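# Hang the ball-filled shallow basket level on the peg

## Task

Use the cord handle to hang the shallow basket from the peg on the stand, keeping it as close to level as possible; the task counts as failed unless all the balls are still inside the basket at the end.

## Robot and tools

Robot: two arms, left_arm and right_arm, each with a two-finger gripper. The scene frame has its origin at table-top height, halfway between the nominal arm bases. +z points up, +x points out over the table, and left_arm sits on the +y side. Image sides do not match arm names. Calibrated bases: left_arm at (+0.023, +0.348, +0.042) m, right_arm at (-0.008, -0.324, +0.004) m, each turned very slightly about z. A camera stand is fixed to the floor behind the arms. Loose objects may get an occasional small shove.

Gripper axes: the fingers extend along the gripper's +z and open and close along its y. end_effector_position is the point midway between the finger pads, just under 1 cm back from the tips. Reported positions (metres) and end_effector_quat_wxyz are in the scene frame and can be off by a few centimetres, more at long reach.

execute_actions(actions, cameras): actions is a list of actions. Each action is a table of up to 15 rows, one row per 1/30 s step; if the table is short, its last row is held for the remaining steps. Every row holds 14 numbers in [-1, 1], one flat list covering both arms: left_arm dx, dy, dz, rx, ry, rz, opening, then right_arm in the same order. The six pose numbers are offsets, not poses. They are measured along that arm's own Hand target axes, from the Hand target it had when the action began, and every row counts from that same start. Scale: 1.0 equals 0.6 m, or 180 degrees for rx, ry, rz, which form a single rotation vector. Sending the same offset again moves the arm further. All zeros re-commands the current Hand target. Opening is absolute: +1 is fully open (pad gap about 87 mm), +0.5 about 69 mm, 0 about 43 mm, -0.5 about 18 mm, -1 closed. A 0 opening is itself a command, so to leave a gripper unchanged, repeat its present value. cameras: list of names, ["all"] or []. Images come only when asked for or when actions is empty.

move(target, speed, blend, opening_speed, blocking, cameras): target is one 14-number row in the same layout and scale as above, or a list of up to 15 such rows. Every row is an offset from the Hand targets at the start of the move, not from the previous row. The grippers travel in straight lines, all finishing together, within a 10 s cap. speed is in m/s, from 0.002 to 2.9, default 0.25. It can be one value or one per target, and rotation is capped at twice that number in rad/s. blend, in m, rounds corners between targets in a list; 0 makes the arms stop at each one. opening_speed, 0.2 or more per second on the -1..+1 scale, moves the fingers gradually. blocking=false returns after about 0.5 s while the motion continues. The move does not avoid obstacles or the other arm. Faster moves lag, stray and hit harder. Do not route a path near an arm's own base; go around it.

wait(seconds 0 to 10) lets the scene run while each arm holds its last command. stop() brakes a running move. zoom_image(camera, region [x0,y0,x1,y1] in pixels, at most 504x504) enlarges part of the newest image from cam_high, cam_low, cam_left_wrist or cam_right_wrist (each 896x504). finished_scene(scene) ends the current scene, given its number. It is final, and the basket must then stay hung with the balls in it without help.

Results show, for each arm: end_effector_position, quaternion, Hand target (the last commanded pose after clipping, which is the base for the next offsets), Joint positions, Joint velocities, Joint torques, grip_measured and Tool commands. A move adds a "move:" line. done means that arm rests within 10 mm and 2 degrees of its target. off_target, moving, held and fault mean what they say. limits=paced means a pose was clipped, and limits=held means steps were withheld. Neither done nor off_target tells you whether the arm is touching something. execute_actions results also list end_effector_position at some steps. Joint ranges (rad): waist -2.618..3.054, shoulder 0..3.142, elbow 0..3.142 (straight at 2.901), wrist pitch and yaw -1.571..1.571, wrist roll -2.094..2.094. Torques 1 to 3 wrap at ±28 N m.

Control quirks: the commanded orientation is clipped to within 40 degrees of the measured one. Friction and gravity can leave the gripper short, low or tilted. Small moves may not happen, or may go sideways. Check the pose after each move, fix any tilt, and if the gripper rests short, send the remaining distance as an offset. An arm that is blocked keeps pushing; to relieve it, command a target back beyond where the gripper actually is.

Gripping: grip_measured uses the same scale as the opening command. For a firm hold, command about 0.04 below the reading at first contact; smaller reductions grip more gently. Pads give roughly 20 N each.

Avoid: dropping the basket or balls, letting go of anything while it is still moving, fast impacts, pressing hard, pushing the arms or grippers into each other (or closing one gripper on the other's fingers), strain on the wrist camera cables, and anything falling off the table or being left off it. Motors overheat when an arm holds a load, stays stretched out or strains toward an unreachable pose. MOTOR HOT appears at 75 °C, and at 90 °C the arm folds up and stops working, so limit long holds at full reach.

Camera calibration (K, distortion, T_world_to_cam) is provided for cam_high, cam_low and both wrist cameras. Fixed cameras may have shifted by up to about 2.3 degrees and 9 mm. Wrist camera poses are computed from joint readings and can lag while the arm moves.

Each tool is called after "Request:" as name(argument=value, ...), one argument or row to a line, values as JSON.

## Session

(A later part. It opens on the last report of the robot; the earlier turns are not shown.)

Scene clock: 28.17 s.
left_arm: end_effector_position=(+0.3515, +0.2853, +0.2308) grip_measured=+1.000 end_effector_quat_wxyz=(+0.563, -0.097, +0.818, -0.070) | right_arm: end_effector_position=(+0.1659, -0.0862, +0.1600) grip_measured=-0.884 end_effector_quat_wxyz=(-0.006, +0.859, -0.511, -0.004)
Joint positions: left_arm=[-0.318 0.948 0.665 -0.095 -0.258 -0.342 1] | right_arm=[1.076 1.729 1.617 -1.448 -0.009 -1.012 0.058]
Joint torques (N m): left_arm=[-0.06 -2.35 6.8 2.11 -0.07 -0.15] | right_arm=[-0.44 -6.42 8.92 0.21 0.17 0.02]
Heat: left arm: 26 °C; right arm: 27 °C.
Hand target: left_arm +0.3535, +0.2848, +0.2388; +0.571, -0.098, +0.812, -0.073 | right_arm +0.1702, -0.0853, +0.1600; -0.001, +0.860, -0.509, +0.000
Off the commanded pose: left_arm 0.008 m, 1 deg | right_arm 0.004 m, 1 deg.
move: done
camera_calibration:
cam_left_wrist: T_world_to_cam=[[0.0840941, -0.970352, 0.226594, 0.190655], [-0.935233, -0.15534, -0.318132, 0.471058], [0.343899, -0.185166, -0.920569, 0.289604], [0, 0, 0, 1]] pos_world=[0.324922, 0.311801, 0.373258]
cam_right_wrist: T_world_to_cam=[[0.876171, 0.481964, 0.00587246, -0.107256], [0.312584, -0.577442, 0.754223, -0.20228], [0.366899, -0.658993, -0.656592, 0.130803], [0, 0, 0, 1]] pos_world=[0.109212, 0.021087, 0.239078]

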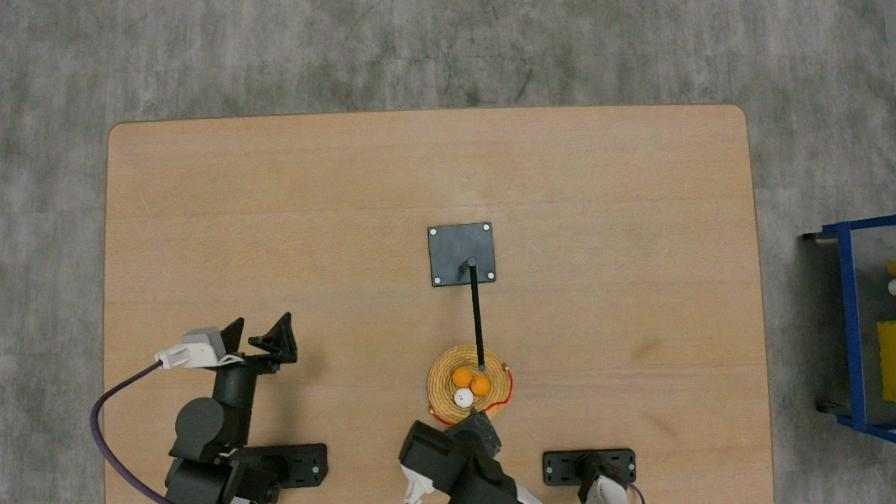

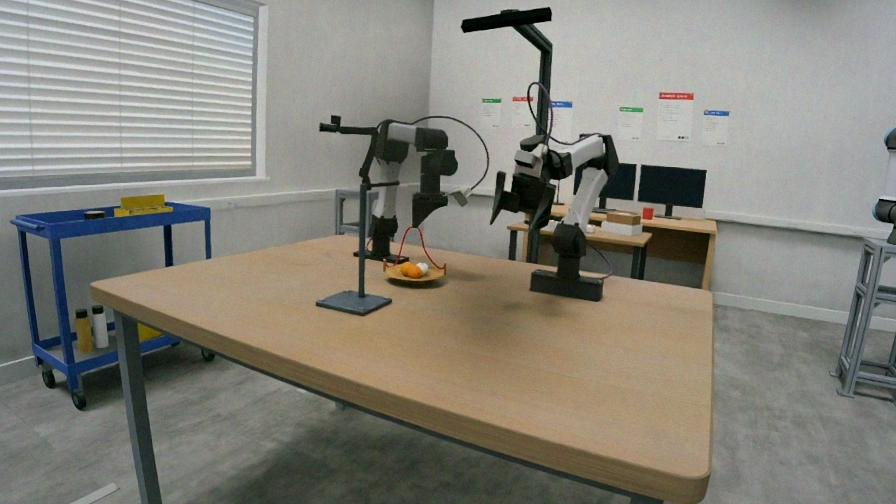

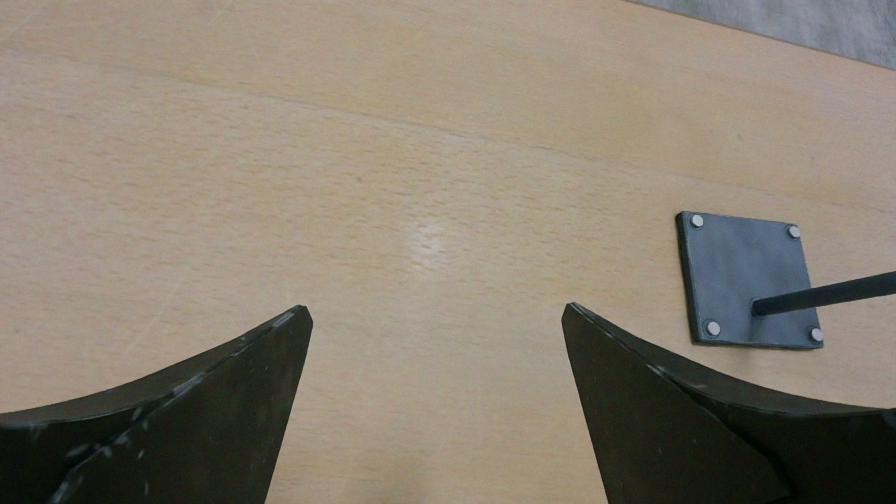

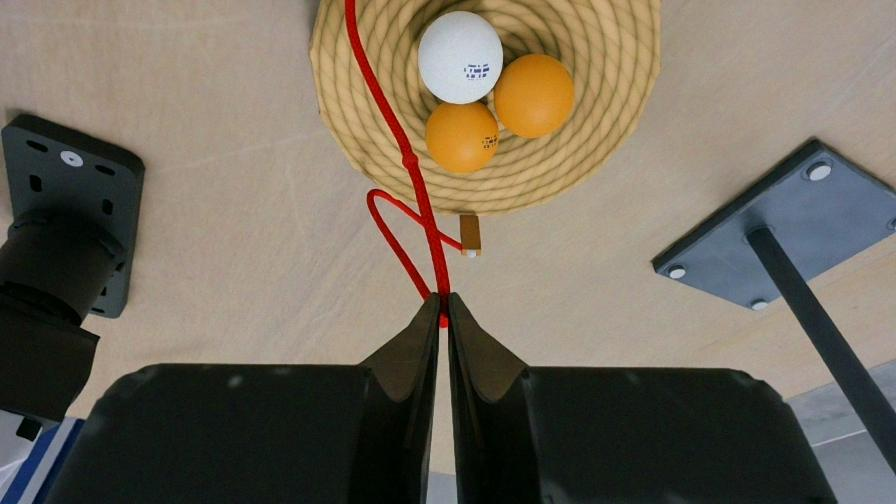

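Request:
move(
  target=[0,0,0,0,0,0,1,0,-0.01,-0.05,0,0,0,-1],
  speed=0.06,
  cameras=["cam_low","cam_right_wrist"],
)

Request:
zoom_image(
  camera="cam_low",
  region=[350, 150, 490, 300],
)

Scene clock: 29.57 s.
left_arm: end_effector_position=(+0.3515, +0.2853, +0.2308) grip_measured=+1.000 end_effector_quat_wxyz=(+0.563, -0.097, +0.818, -0.070) | right_arm: end_effector_position=(+0.1707, -0.0827, +0.1911) grip_measured=-0.884 end_effector_quat_wxyz=(-0.009, +0.860, -0.510, -0.004)
Joint positions: left_arm=[-0.318 0.948 0.665 -0.095 -0.258 -0.342 1] | right_arm=[1.068 1.768 1.791 -1.575 -0.009 -1.023 0.058]
Joint torques (N m): left_arm=[-0.16 -2.25 6.8 2.11 -0.09 -0.11] | right_arm=[-0.64 -6.39 8.55 0.26 0.17 0.05]
Heat: left arm: 26 °C; right arm: 27 °C.
Hand target: left_arm +0.3535, +0.2848, +0.2388; +0.571, -0.098, +0.812, -0.073 | right_arm +0.1754, -0.0824, +0.1900; -0.001, +0.861, -0.509, +0.000
Off the commanded pose: left_arm 0.008 m, 1 deg | right_arm 0.005 m, 1 deg.
joint sent to its limit (right arm) — joint 4 (wrist pitch), lower limit. The joint targets still meet the commanded pose.
move: done
camera_calibration:
cam_right_wrist: T_world_to_cam=[[0.874664, 0.484593, 0.0115169, -0.113843], [0.311849, -0.580741, 0.751991, -0.224961], [0.371098, -0.654147, -0.659073, 0.152046], [0, 0, 0, 1]] pos_world=[0.113304, 0.0239839, 0.27069]
Images, in order (width x height): cam_low 896x504, cam_right_wrist 896x504.

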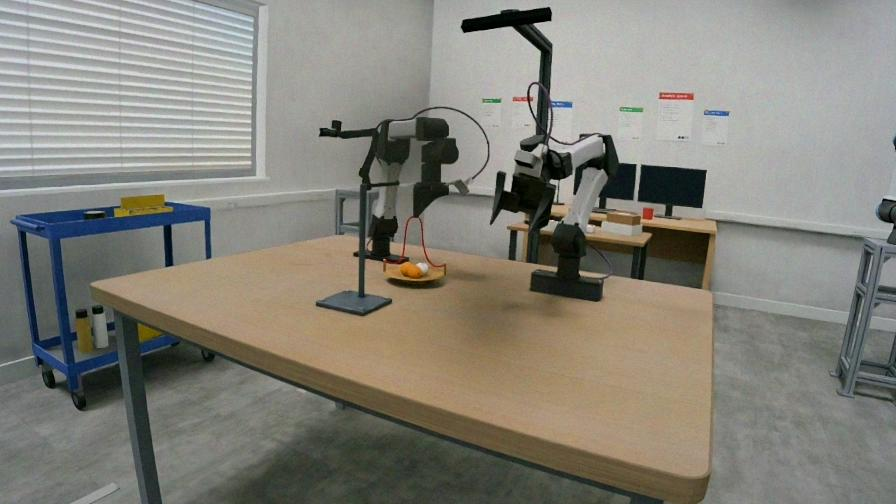

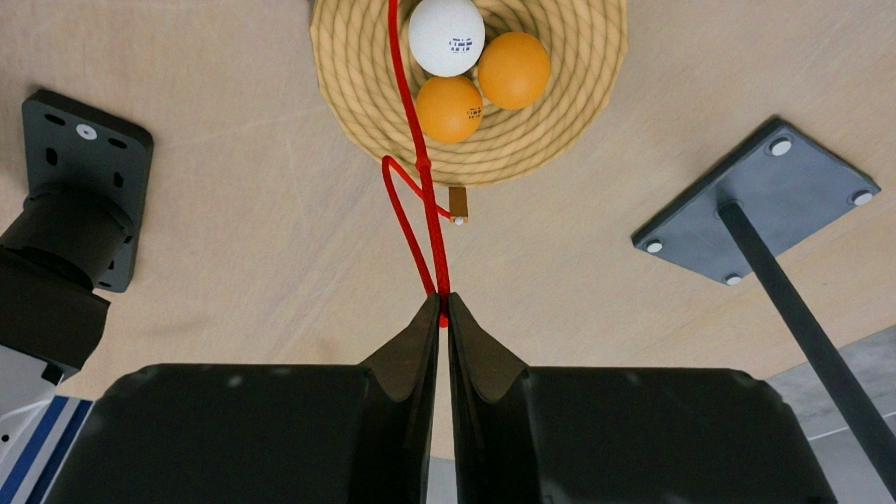

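Scaled by 3.360 from the camera's 896x504 image, which has a finer 1280x720 frame.

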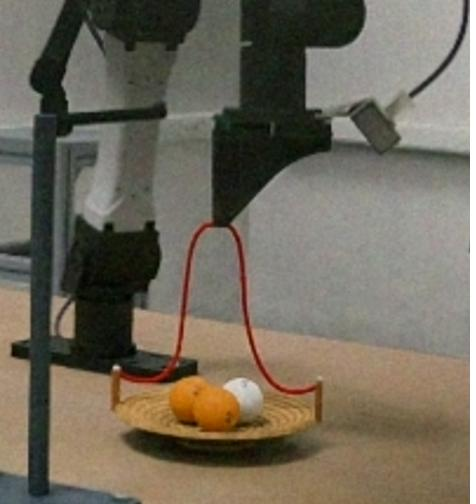

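Request:
move(
  target=[0,0,0,0,0,0,1,0,0,-0.075,0,0,0,-1],
  speed=0.05,
  cameras=["cam_low","cam_right_wrist"],
)

Request:
zoom_image(
  camera="cam_low",
  region=[350, 150, 490, 300],
)

Scene clock: 31.10 s.
left_arm: end_effector_position=(+0.3515, +0.2853, +0.2308) grip_measured=+1.000 end_effector_quat_wxyz=(+0.563, -0.097, +0.818, -0.070) | right_arm: end_effector_position=(+0.1740, -0.0794, +0.2216) grip_measured=-0.884 end_effector_quat_wxyz=(-0.067, +0.858, -0.509, -0.001)
Joint positions: left_arm=[-0.318 0.948 0.665 -0.095 -0.258 -0.342 1] | right_arm=[1.068 1.71 1.849 -1.576 -0.001 -1.023 0.058]
Joint torques (N m): left_arm=[-0.08 -2.3 6.78 2.1 -0.11 -0.12] | right_arm=[0.42 -10.37 8.42 0.46 0.29 0.12]
Heat: left arm: 26 °C; right arm: 27 °C.
Hand target: left_arm +0.3535, +0.2848, +0.2388; +0.571, -0.098, +0.812, -0.073 | right_arm +0.1753, -0.0825, +0.2350; -0.001, +0.861, -0.509, +0.000
Off the commanded pose: left_arm 0.008 m, 1 deg | right_arm 0.014 m, 8 deg.
joint sent to its limit (right arm) — joint 4 (wrist pitch), lower limit. The joint targets are off in orientation, not in position.
move: off_target (right_arm)
camera_calibration:
cam_right_wrist: T_world_to_cam=[[0.870907, 0.478062, 0.113917, -0.141343], [0.26467, -0.651566, 0.710923, -0.235308], [0.41409, -0.588998, -0.693982, 0.178399], [0, 0, 0, 1]] pos_world=[0.111503, 0.0193292, 0.307193]
Images, in order (width x height): cam_low 896x504, cam_right_wrist 896x504.

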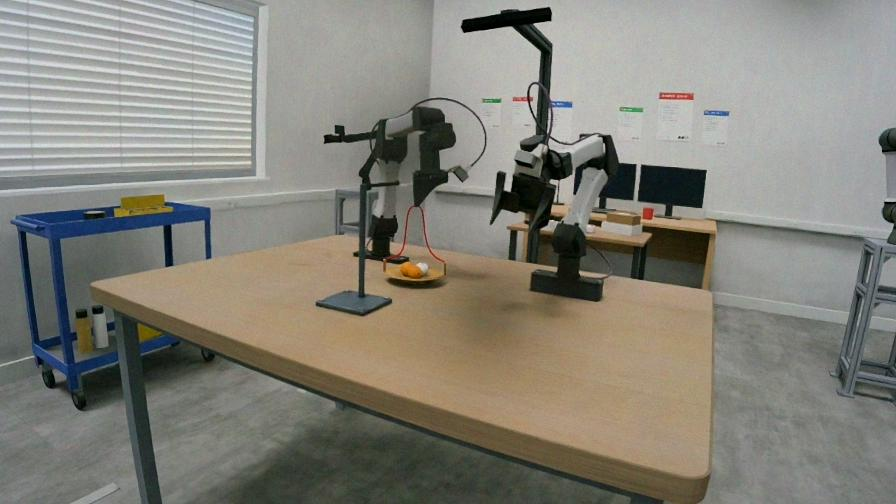

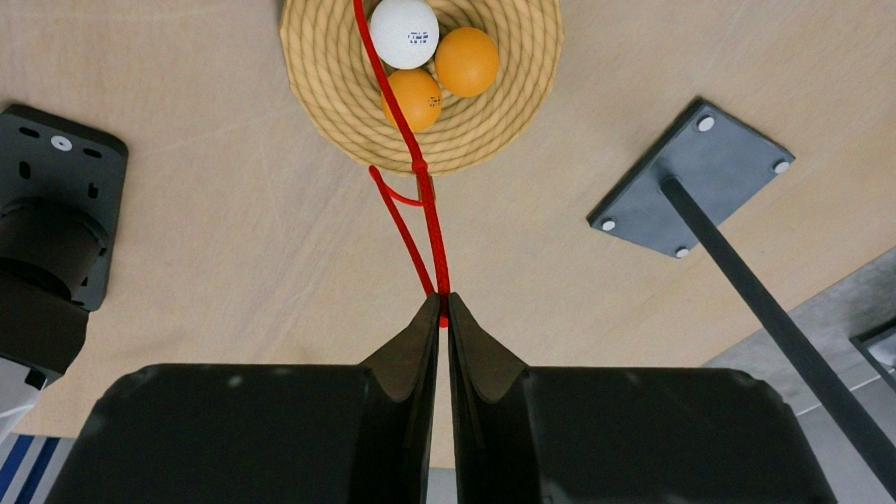

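Scaled by 3.360 from the camera's 896x504 image, which has a finer 1280x720 frame.

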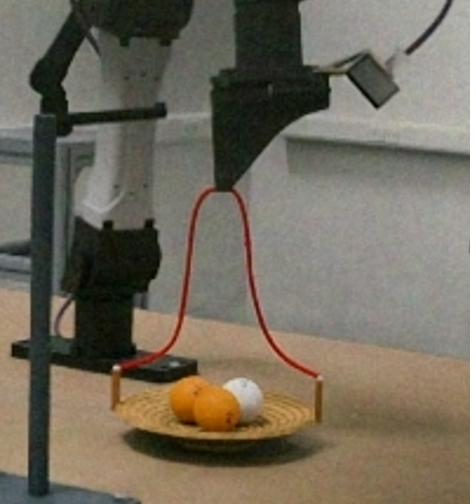

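Request:
move(
  target=[0,0,0,0,0,0,1,0.012,-0.024,-0.167,0.027,-0.105,0.155,-1],
  speed=0.06,
  cameras=["all"],
)

Request:
zoom_image(
  camera="cam_low",
  region=[330, 100, 490, 300],
)

Scene clock: 37.20 s.
left_arm: end_effector_position=(+0.3515, +0.2853, +0.2308) grip_measured=+1.000 end_effector_quat_wxyz=(+0.563, -0.097, +0.818, -0.070) | right_arm: end_effector_position=(+0.1958, -0.0785, +0.3177) grip_measured=-0.884 end_effector_quat_wxyz=(-0.238, +0.683, -0.681, -0.113)
Joint positions: left_arm=[-0.318 0.948 0.665 -0.095 -0.258 -0.342 1] | right_arm=[0.876 1.659 2.178 -1.586 -0.187 -0.669 0.058]
Joint torques (N m): left_arm=[-0.13 -2.36 6.86 2.1 -0.08 -0.14] | right_arm=[-0.66 -9.89 8.09 1.2 -0.16 0.26]
Heat: left arm: 27 °C; right arm: 28 °C.
Hand target: left_arm +0.3535, +0.2848, +0.2388; +0.571, -0.098, +0.812, -0.073 | right_arm +0.1913, -0.0820, +0.3353; -0.120, +0.701, -0.693, -0.119
Off the commanded pose: left_arm 0.008 m, 1 deg | right_arm 0.018 m, 14 deg.
joint read past its limit (right arm) — joint 4 (wrist pitch), lower limit.
joint sent to its limit (right arm) — joint 4 (wrist pitch), lower limit. The joint targets are off in orientation, not in position.
move: off_target (right_arm)
camera_calibration:
cam_left_wrist: T_world_to_cam=[[0.0840941, -0.970352, 0.226594, 0.190655], [-0.935233, -0.15534, -0.318132, 0.471058], [0.343899, -0.185166, -0.920569, 0.289604], [0, 0, 0, 1]] pos_world=[0.324922, 0.311801, 0.373258]
cam_right_wrist: T_world_to_cam=[[0.983946, -0.036921, 0.174606, -0.253508], [-0.0966389, -0.932742, 0.347352, -0.144721], [0.150037, -0.35865, -0.921336, 0.378638], [0, 0, 0, 1]] pos_world=[0.178643, -0.00854892, 0.443385]

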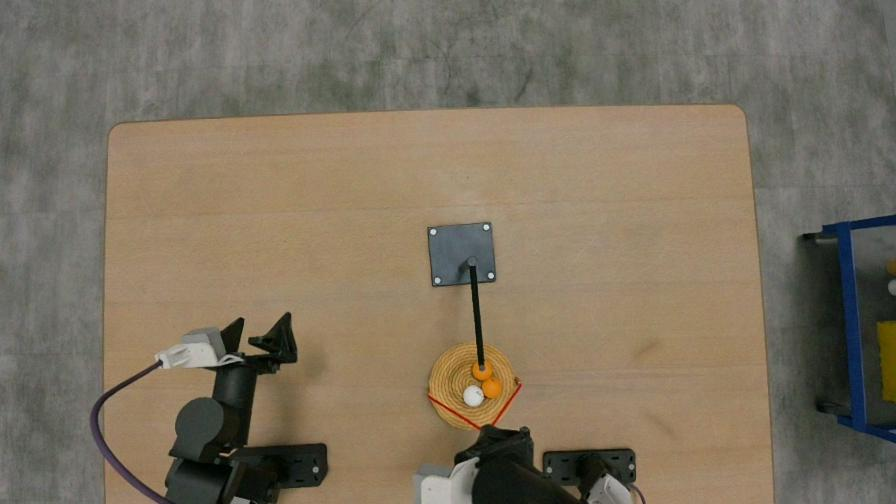

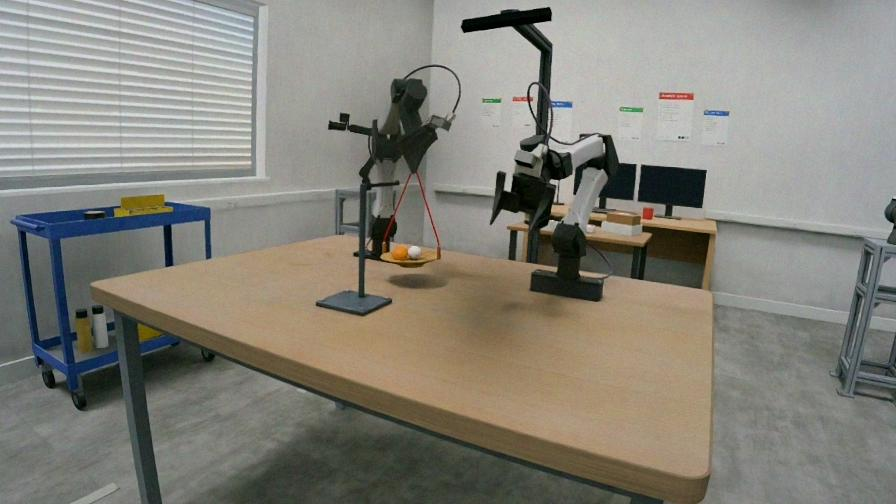

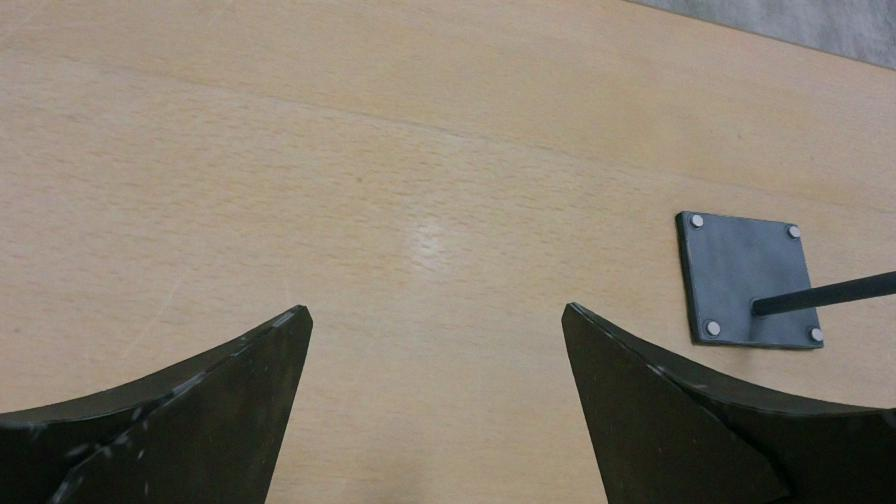

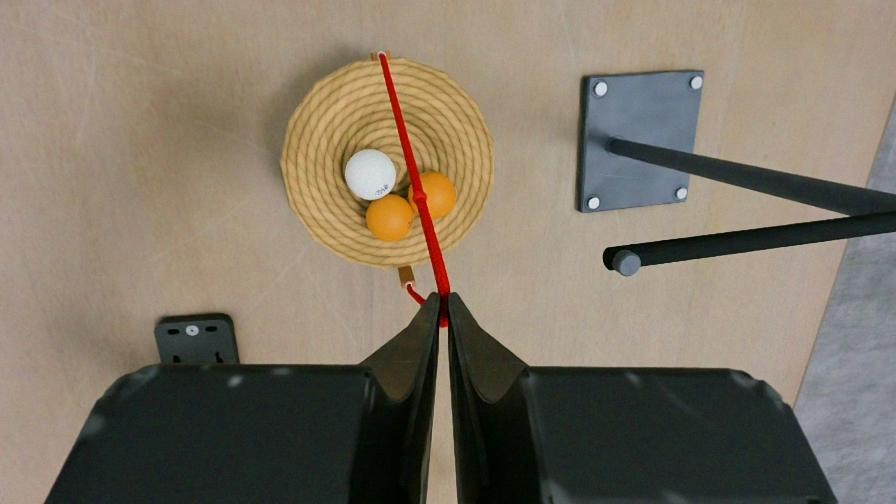

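Scaled by 2.520 from the camera's 896x504 image, which has a finer 1280x720 frame.

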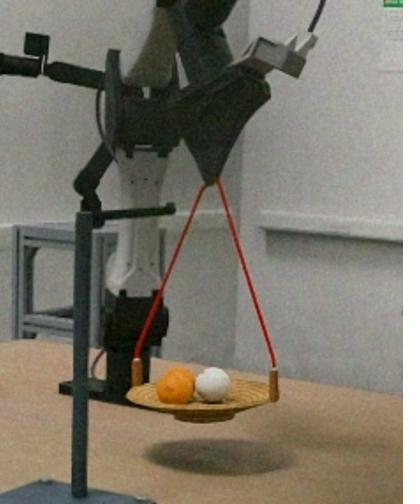

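Request:
move(
  target=[0,0,0,0,0,0,1,0.0,-0.19,0,0,0,0,-1],
  speed=0.04,
  cameras=["all"],
)

Request:
zoom_image(
  camera="cam_low",
  region=[330, 100, 490, 300],
)

Scene clock: 42.13 s.
left_arm: end_effector_position=(+0.3515, +0.2853, +0.2308) grip_measured=+1.000 end_effector_quat_wxyz=(+0.563, -0.097, +0.818, -0.070) | right_arm: end_effector_position=(+0.3009, -0.0843, +0.3330) grip_measured=-0.884 end_effector_quat_wxyz=(-0.303, +0.665, -0.677, -0.089)
Joint positions: left_arm=[-0.318 0.948 0.665 -0.095 -0.258 -0.342 1] | right_arm=[0.644 1.906 2.522 -1.591 -0.257 -0.849 0.058]
Joint torques (N m): left_arm=[-0.13 -2.41 6.78 2.13 -0.08 -0.12] | right_arm=[-0.54 -7.27 7.69 1.36 -0.22 0.05]
Heat: left arm: 27 °C; right arm: 28 °C.
Hand target: left_arm +0.3535, +0.2848, +0.2388; +0.571, -0.098, +0.812, -0.073 | right_arm +0.3053, -0.0809, +0.3356; -0.120, +0.701, -0.693, -0.119
Off the commanded pose: left_arm 0.008 m, 1 deg | right_arm 0.006 m, 22 deg.
joint read past its limit (right arm) — joint 4 (wrist pitch), lower limit.
joint sent to its limit (right arm) — joint 4 (wrist pitch), lower limit. The joint targets are off in orientation, not in position.
move: off_target (right_arm)
camera_calibration:
cam_left_wrist: T_world_to_cam=[[0.0840941, -0.970352, 0.226594, 0.190655], [-0.935233, -0.15534, -0.318132, 0.471058], [0.343899, -0.185166, -0.920569, 0.289604], [0, 0, 0, 1]] pos_world=[0.324922, 0.311801, 0.373258]
cam_right_wrist: T_world_to_cam=[[0.953451, -0.0959537, 0.285874, -0.392648], [-0.176315, -0.946476, 0.270365, -0.0967874], [0.24463, -0.308183, -0.919336, 0.349943], [0, 0, 0, 1]] pos_world=[0.271699, -0.0214364, 0.460131]

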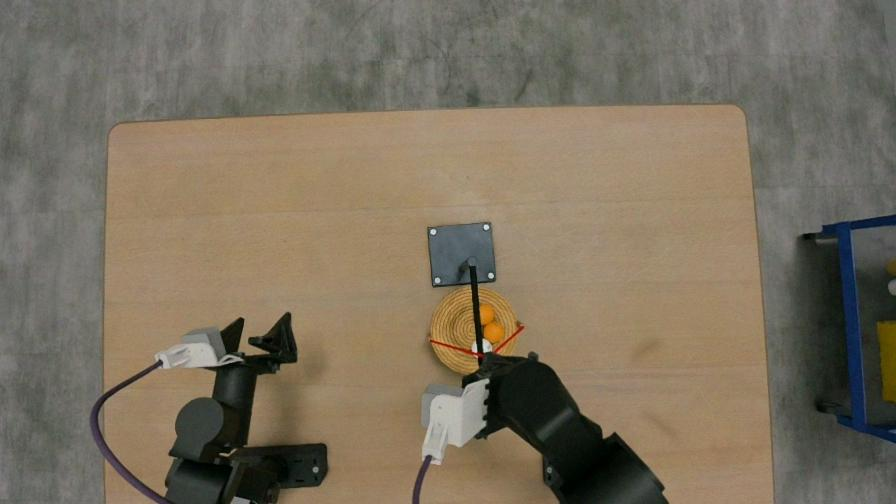

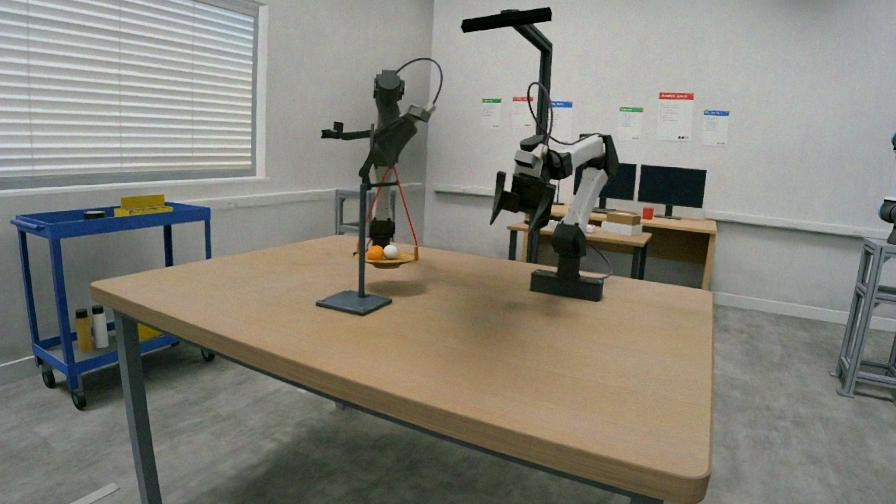

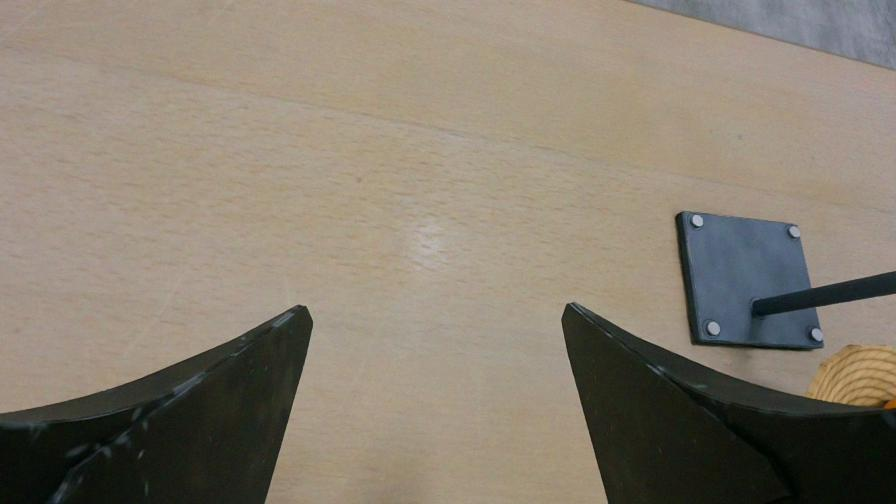

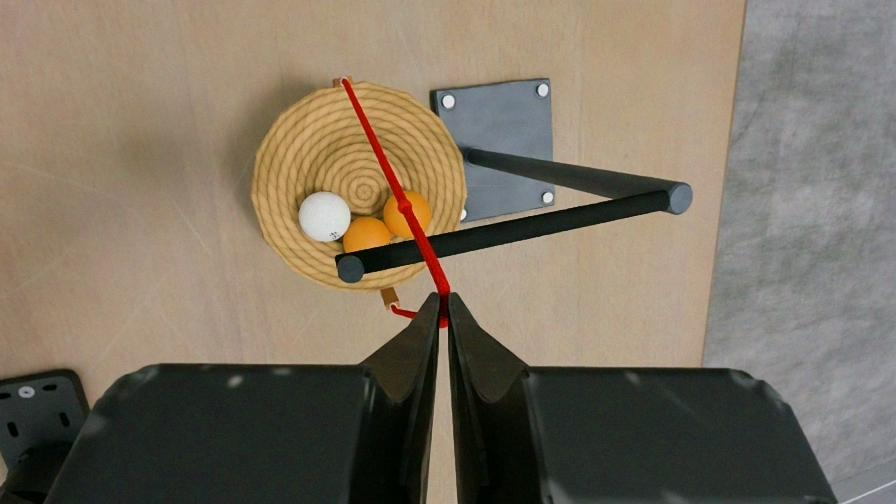

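Scaled by 2.520 from the camera's 896x504 image, which has a finer 1280x720 frame.

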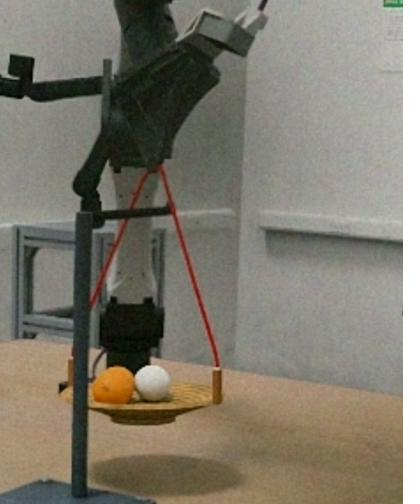

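Request:
move(
  target=[0,0,0,0,0,0,1,0.009,-0.007,0.041,0,0,0,-1],
  speed=0.03,
  cameras=["cam_low","cam_right_wrist"],
)

Request:
zoom_image(
  camera="cam_low",
  region=[330, 120, 450, 300],
)

Scene clock: 49.43 s.
left_arm: end_effector_position=(+0.3515, +0.2853, +0.2308) grip_measured=+1.000 end_effector_quat_wxyz=(+0.563, -0.097, +0.818, -0.070) | right_arm: end_effector_position=(+0.3061, -0.0810, +0.3173) grip_measured=-0.884 end_effector_quat_wxyz=(-0.282, +0.671, -0.680, -0.090)
Joint positions: left_arm=[-0.318 0.948 0.665 -0.095 -0.258 -0.342 1] | right_arm=[0.644 1.937 2.506 -1.591 -0.257 -0.862 0.058]
Joint torques (N m): left_arm=[-0.16 -2.26 6.82 2.13 -0.1 -0.13] | right_arm=[-0.39 -7.53 4.9 1.3 -0.2 0.06]
Heat: left arm: 27 °C; right arm: 28 °C.
Hand target: left_arm +0.3535, +0.2848, +0.2388; +0.571, -0.098, +0.812, -0.073 | right_arm +0.3096, -0.0777, +0.3105; -0.119, +0.701, -0.693, -0.119
Off the commanded pose: left_arm 0.008 m, 1 deg | right_arm 0.008 m, 19 deg.
joint read past its limit (right arm) — joint 4 (wrist pitch), lower limit.
joint sent to its limit (right arm) — joint 4 (wrist pitch), lower limit. The joint targets are off in orientation, not in position.
move: off_target (right_arm)
camera_calibration:
cam_right_wrist: T_world_to_cam=[[0.962778, -0.077789, 0.258859, -0.385615], [-0.157709, -0.939444, 0.304258, -0.104285], [0.219516, -0.333757, -0.916744, 0.340071], [0, 0, 0, 1]] pos_world=[0.280164, -0.0144652, 0.443308]
Images, in order (width x height): cam_low 896x504, cam_right_wrist 896x504.

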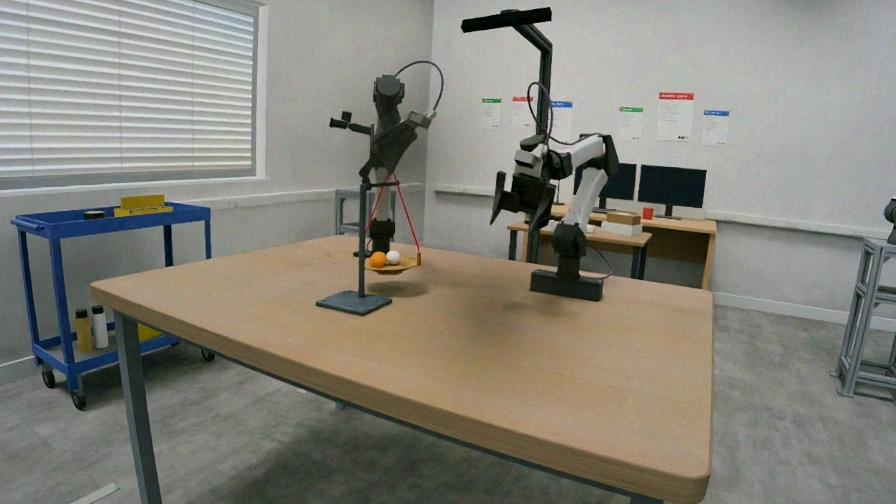

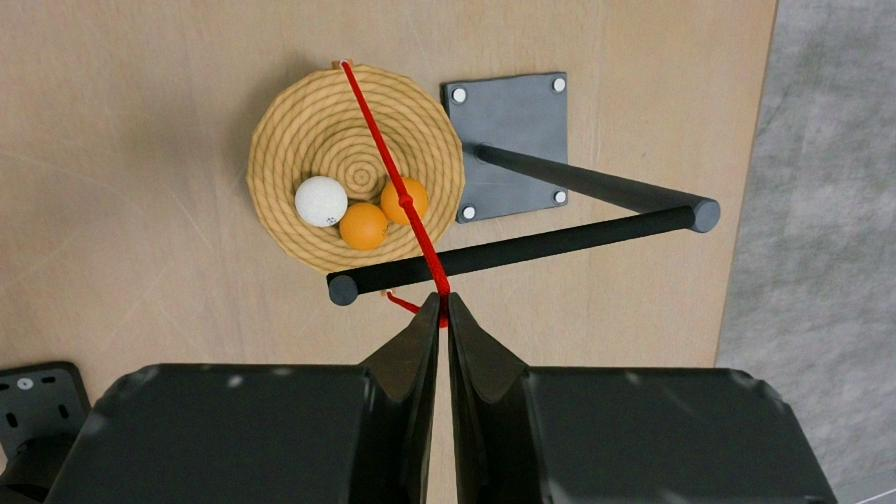

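Scaled by 2.800 from the camera's 896x504 image, which has a finer 1280x720 frame.

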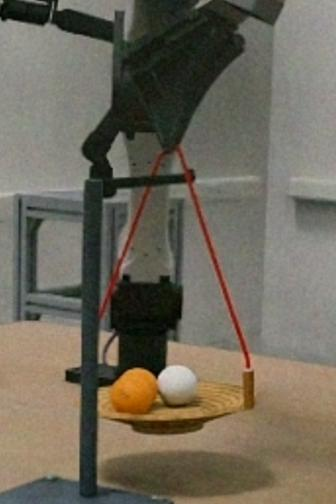

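Request:
move(
  target=[0,0,0,0,0,0,1,0.007,0,0.022,0,0,0,-1],
  speed=0.02,
  cameras=["cam_low","cam_right_wrist"],
)

Request:
zoom_image(
  camera="cam_low",
  region=[330, 120, 450, 300],
)

Scene clock: 57.80 s.
left_arm: end_effector_position=(+0.3515, +0.2853, +0.2308) grip_measured=+1.000 end_effector_quat_wxyz=(+0.563, -0.097, +0.818, -0.070) | right_arm: end_effector_position=(+0.3059, -0.0814, +0.3042) grip_measured=-0.884 end_effector_quat_wxyz=(-0.261, +0.675, -0.684, -0.093)
Joint positions: left_arm=[-0.318 0.948 0.665 -0.095 -0.258 -0.342 1] | right_arm=[0.644 1.944 2.469 -1.591 -0.257 -0.868 0.058]
Joint torques (N m): left_arm=[-0.16 -2.33 6.86 2.13 -0.09 -0.11] | right_arm=[-0.2 -7.38 5.34 1.23 -0.2 0.06]
Heat: left arm: 28 °C; right arm: 28 °C.
Hand target: left_arm +0.3535, +0.2848, +0.2388; +0.571, -0.098, +0.812, -0.073 | right_arm +0.3095, -0.0774, +0.2967; -0.119, +0.701, -0.693, -0.119
Off the commanded pose: left_arm 0.008 m, 1 deg | right_arm 0.009 m, 17 deg.
joint read past its limit (right arm) — joint 4 (wrist pitch), lower limit.
joint sent to its limit (right arm) — joint 4 (wrist pitch), lower limit. The joint targets are off in orientation, not in position.
move: off_target (right_arm)
camera_calibration:
cam_right_wrist: T_world_to_cam=[[0.971159, -0.0658189, 0.229169, -0.374564], [-0.142152, -0.931478, 0.334876, -0.114215], [0.191424, -0.357795, -0.913969, 0.333807], [0, 0, 0, 1]] pos_world=[0.283626, -0.0116073, 0.429176]
Images, in order (width x height): cam_low 896x504, cam_right_wrist 896x504.

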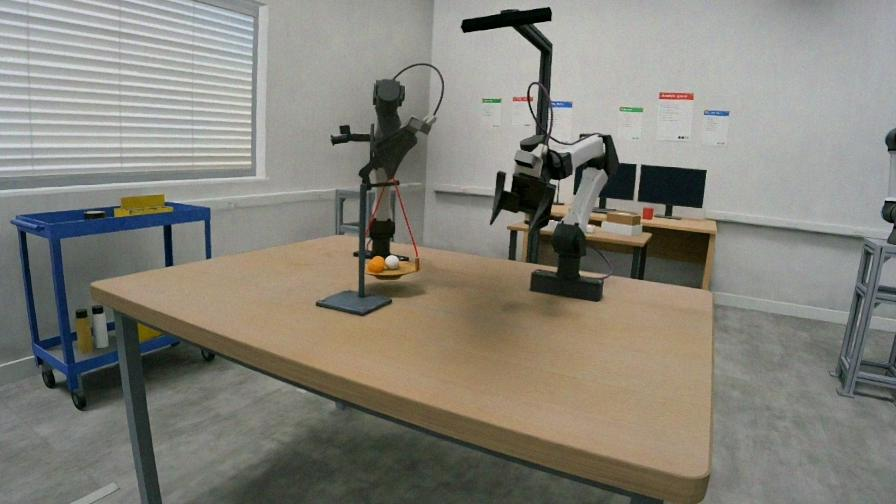

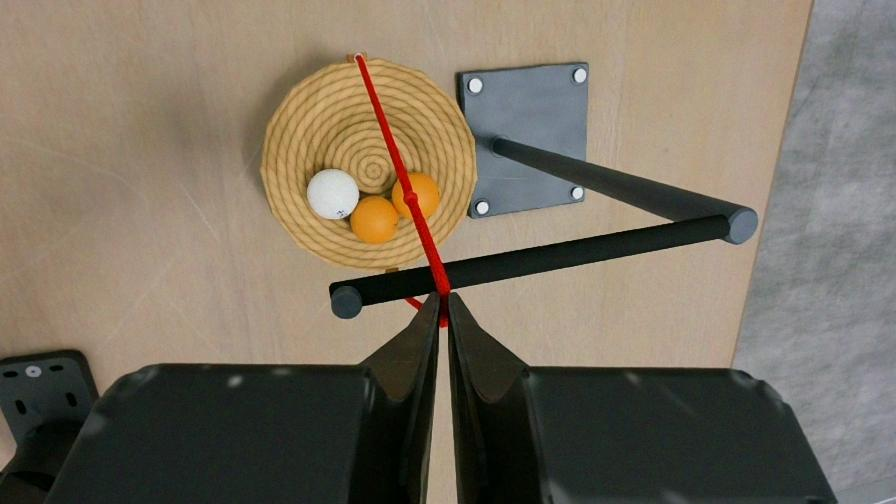

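Scaled by 2.800 from the camera's 896x504 image, which has a finer 1280x720 frame.

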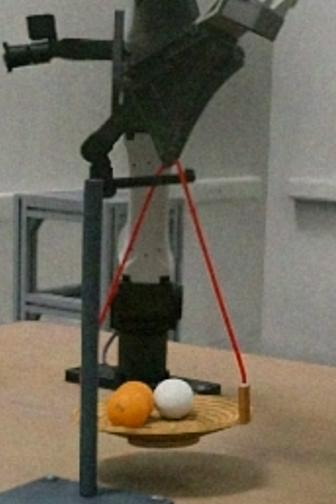

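Request:
move(
  target=[0,0,0,0,0,0,1,0.004,0,0.011,0,0,0,-1],
  speed=0.02,
  cameras=["cam_low","cam_right_wrist"],
)

Request:
zoom_image(
  camera="cam_low",
  region=[350, 160, 430, 220],
)

Request:
zoom_image(
  camera="cam_right_wrist",
  region=[320, 180, 560, 340],
)

Scene clock: 65.03 s.
left_arm: end_effector_position=(+0.3515, +0.2853, +0.2308) grip_measured=+1.000 end_effector_quat_wxyz=(+0.563, -0.097, +0.818, -0.070) | right_arm: end_effector_position=(+0.3065, -0.0811, +0.2978) grip_measured=-0.884 end_effector_quat_wxyz=(-0.251, +0.678, -0.685, -0.094)
Joint positions: left_arm=[-0.318 0.948 0.665 -0.095 -0.258 -0.342 1] | right_arm=[0.644 1.951 2.456 -1.591 -0.257 -0.872 0.058]
Joint torques (N m): left_arm=[-0.16 -2.32 6.83 2.11 -0.09 -0.13] | right_arm=[-0.18 -7.61 5 1.2 -0.19 0.06]
Heat: left arm: 28 °C; right arm: 28 °C.
Hand target: left_arm +0.3535, +0.2848, +0.2388; +0.571, -0.098, +0.812, -0.073 | right_arm +0.3096, -0.0774, +0.2896; -0.119, +0.701, -0.693, -0.119
Off the commanded pose: left_arm 0.008 m, 1 deg | right_arm 0.009 m, 16 deg.
joint read past its limit (right arm) — joint 4 (wrist pitch), lower limit.
joint sent to its limit (right arm) — joint 4 (wrist pitch), lower limit. The joint targets are off in orientation, not in position.
move: off_target (right_arm)
camera_calibration:
cam_right_wrist: T_world_to_cam=[[0.974667, -0.0594899, 0.215604, -0.370214], [-0.133803, -0.927542, 0.348946, -0.118133], [0.179223, -0.368955, -0.912004, 0.330173], [0, 0, 0, 1]] pos_world=[0.285855, -0.00977857, 0.42216]
Images, in order (width x height): cam_low 896x504, cam_right_wrist 896x504.

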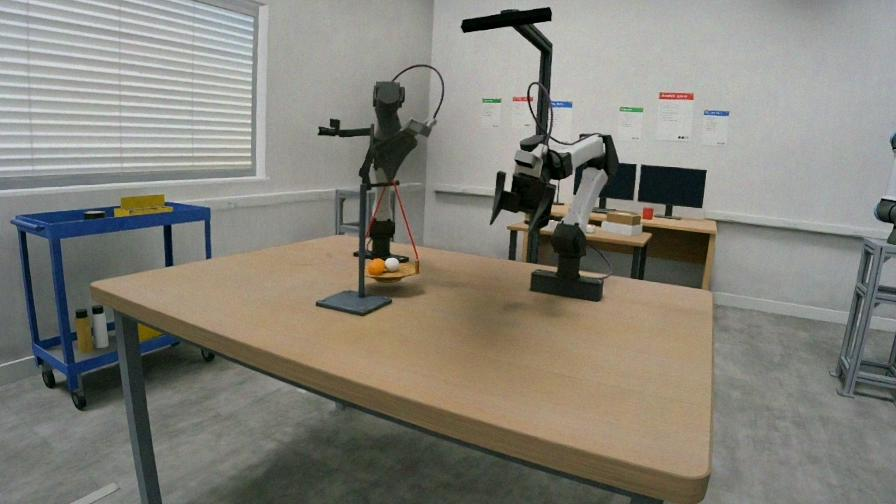

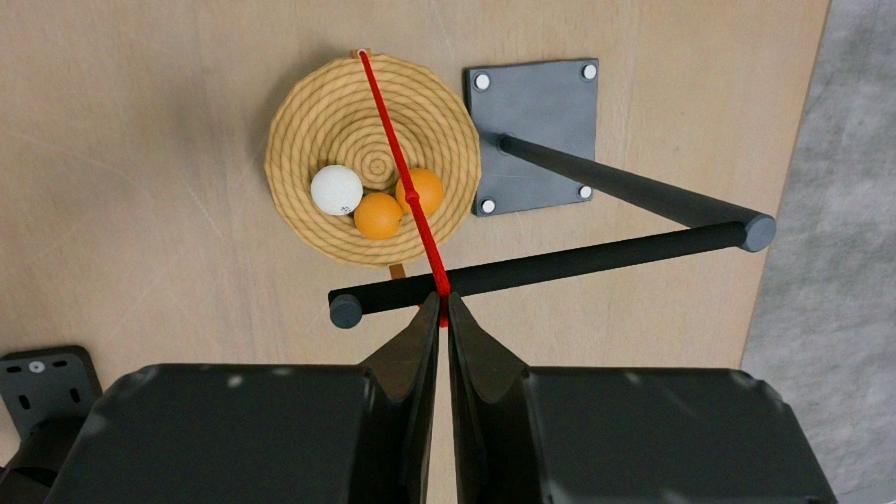

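Scaled by 6.300 from the camera's 896x504 image, which has a finer 1280x720 frame.

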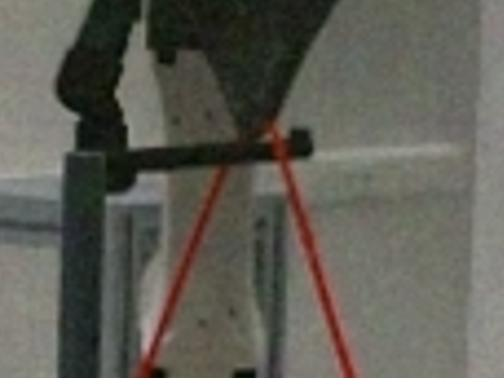

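Scaled by 2.100 from the camera's 896x504 image, which has a finer 1280x720 frame.

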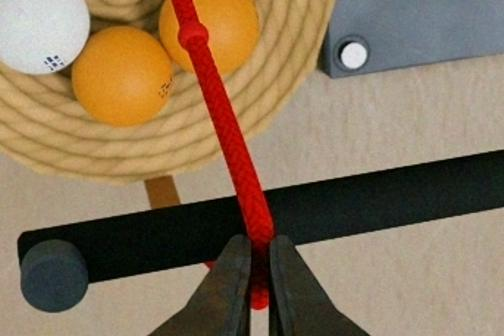

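Request:
move(
  target=[0,0,0,0,0,0,1,0.002,0,0.006,0,0,0,-1],
  speed=0.02,
  cameras=["cam_low","cam_right_wrist"],
)

Request:
zoom_image(
  camera="cam_low",
  region=[350, 160, 430, 220],
)

Request:
zoom_image(
  camera="cam_right_wrist",
  region=[320, 180, 560, 340],
)

Scene clock: 71.73 s.
left_arm: end_effector_position=(+0.3515, +0.2853, +0.2308) grip_measured=+1.000 end_effector_quat_wxyz=(+0.563, -0.097, +0.818, -0.070) | right_arm: end_effector_position=(+0.3063, -0.0813, +0.2963) grip_measured=-0.884 end_effector_quat_wxyz=(-0.249, +0.678, -0.685, -0.094)
Joint positions: left_arm=[-0.318 0.948 0.665 -0.095 -0.258 -0.342 1] | right_arm=[0.644 1.951 2.45 -1.591 -0.257 -0.874 0.058]
Joint torques (N m): left_arm=[-0.14 -2.25 6.76 2.1 -0.08 -0.16] | right_arm=[-0.18 -7.31 4.66 1.19 -0.18 0.06]
Heat: left arm: 29 °C; right arm: 28 °C.
Hand target: left_arm +0.3535, +0.2848, +0.2388; +0.571, -0.098, +0.812, -0.073 | right_arm +0.3096, -0.0774, +0.2858; -0.119, +0.701, -0.693, -0.119
Off the commanded pose: left_arm 0.008 m, 1 deg | right_arm 0.012 m, 15 deg.
joint read past its limit (right arm) — joint 4 (wrist pitch), lower limit.
joint sent to its limit (right arm) — joint 4 (wrist pitch), lower limit. The joint targets are off in orientation, not in position.
move: off_target (right_arm)
camera_calibration:
cam_right_wrist: T_world_to_cam=[[0.975492, -0.0571888, 0.212472, -0.368857], [-0.131129, -0.926521, 0.352654, -0.11968], [0.176691, -0.371873, -0.911313, 0.329173], [0, 0, 0, 1]] pos_world=[0.285962, -0.00956976, 0.420557]
Images, in order (width x height): cam_low 896x504, cam_right_wrist 896x504.

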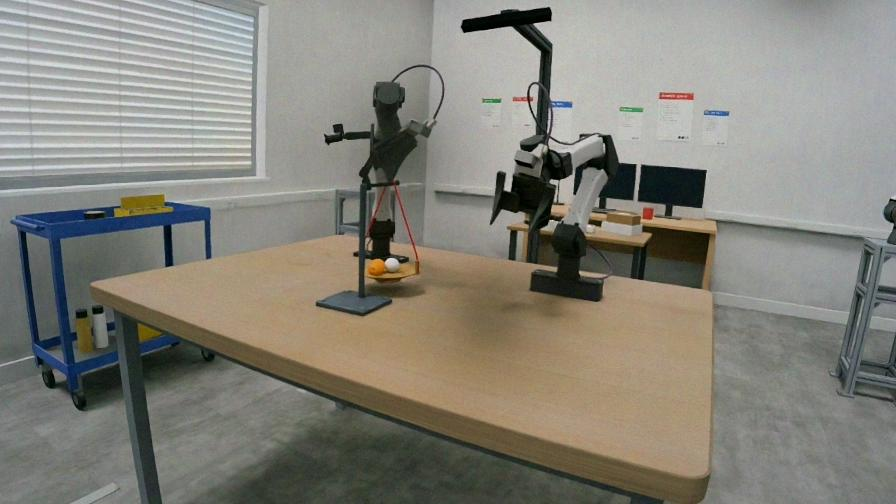

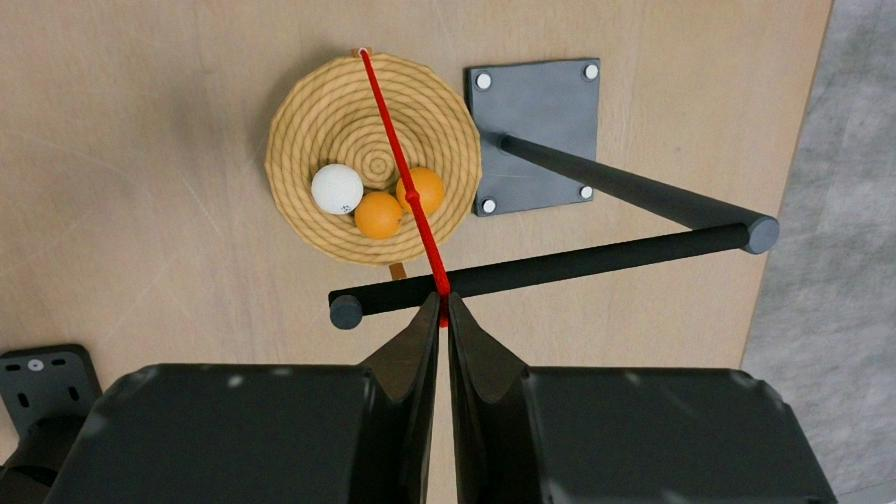

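Scaled by 6.300 from the camera's 896x504 image, which has a finer 1280x720 frame.

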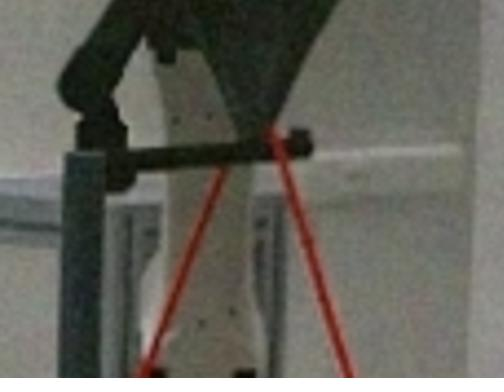

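Scaled by 2.100 from the camera's 896x504 image, which has a finer 1280x720 frame.

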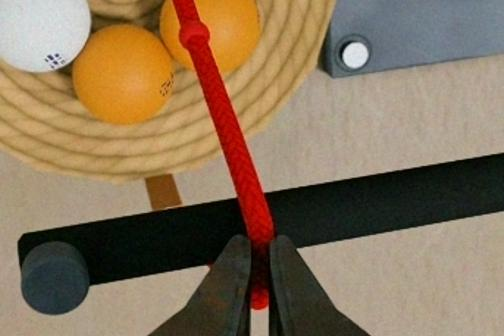

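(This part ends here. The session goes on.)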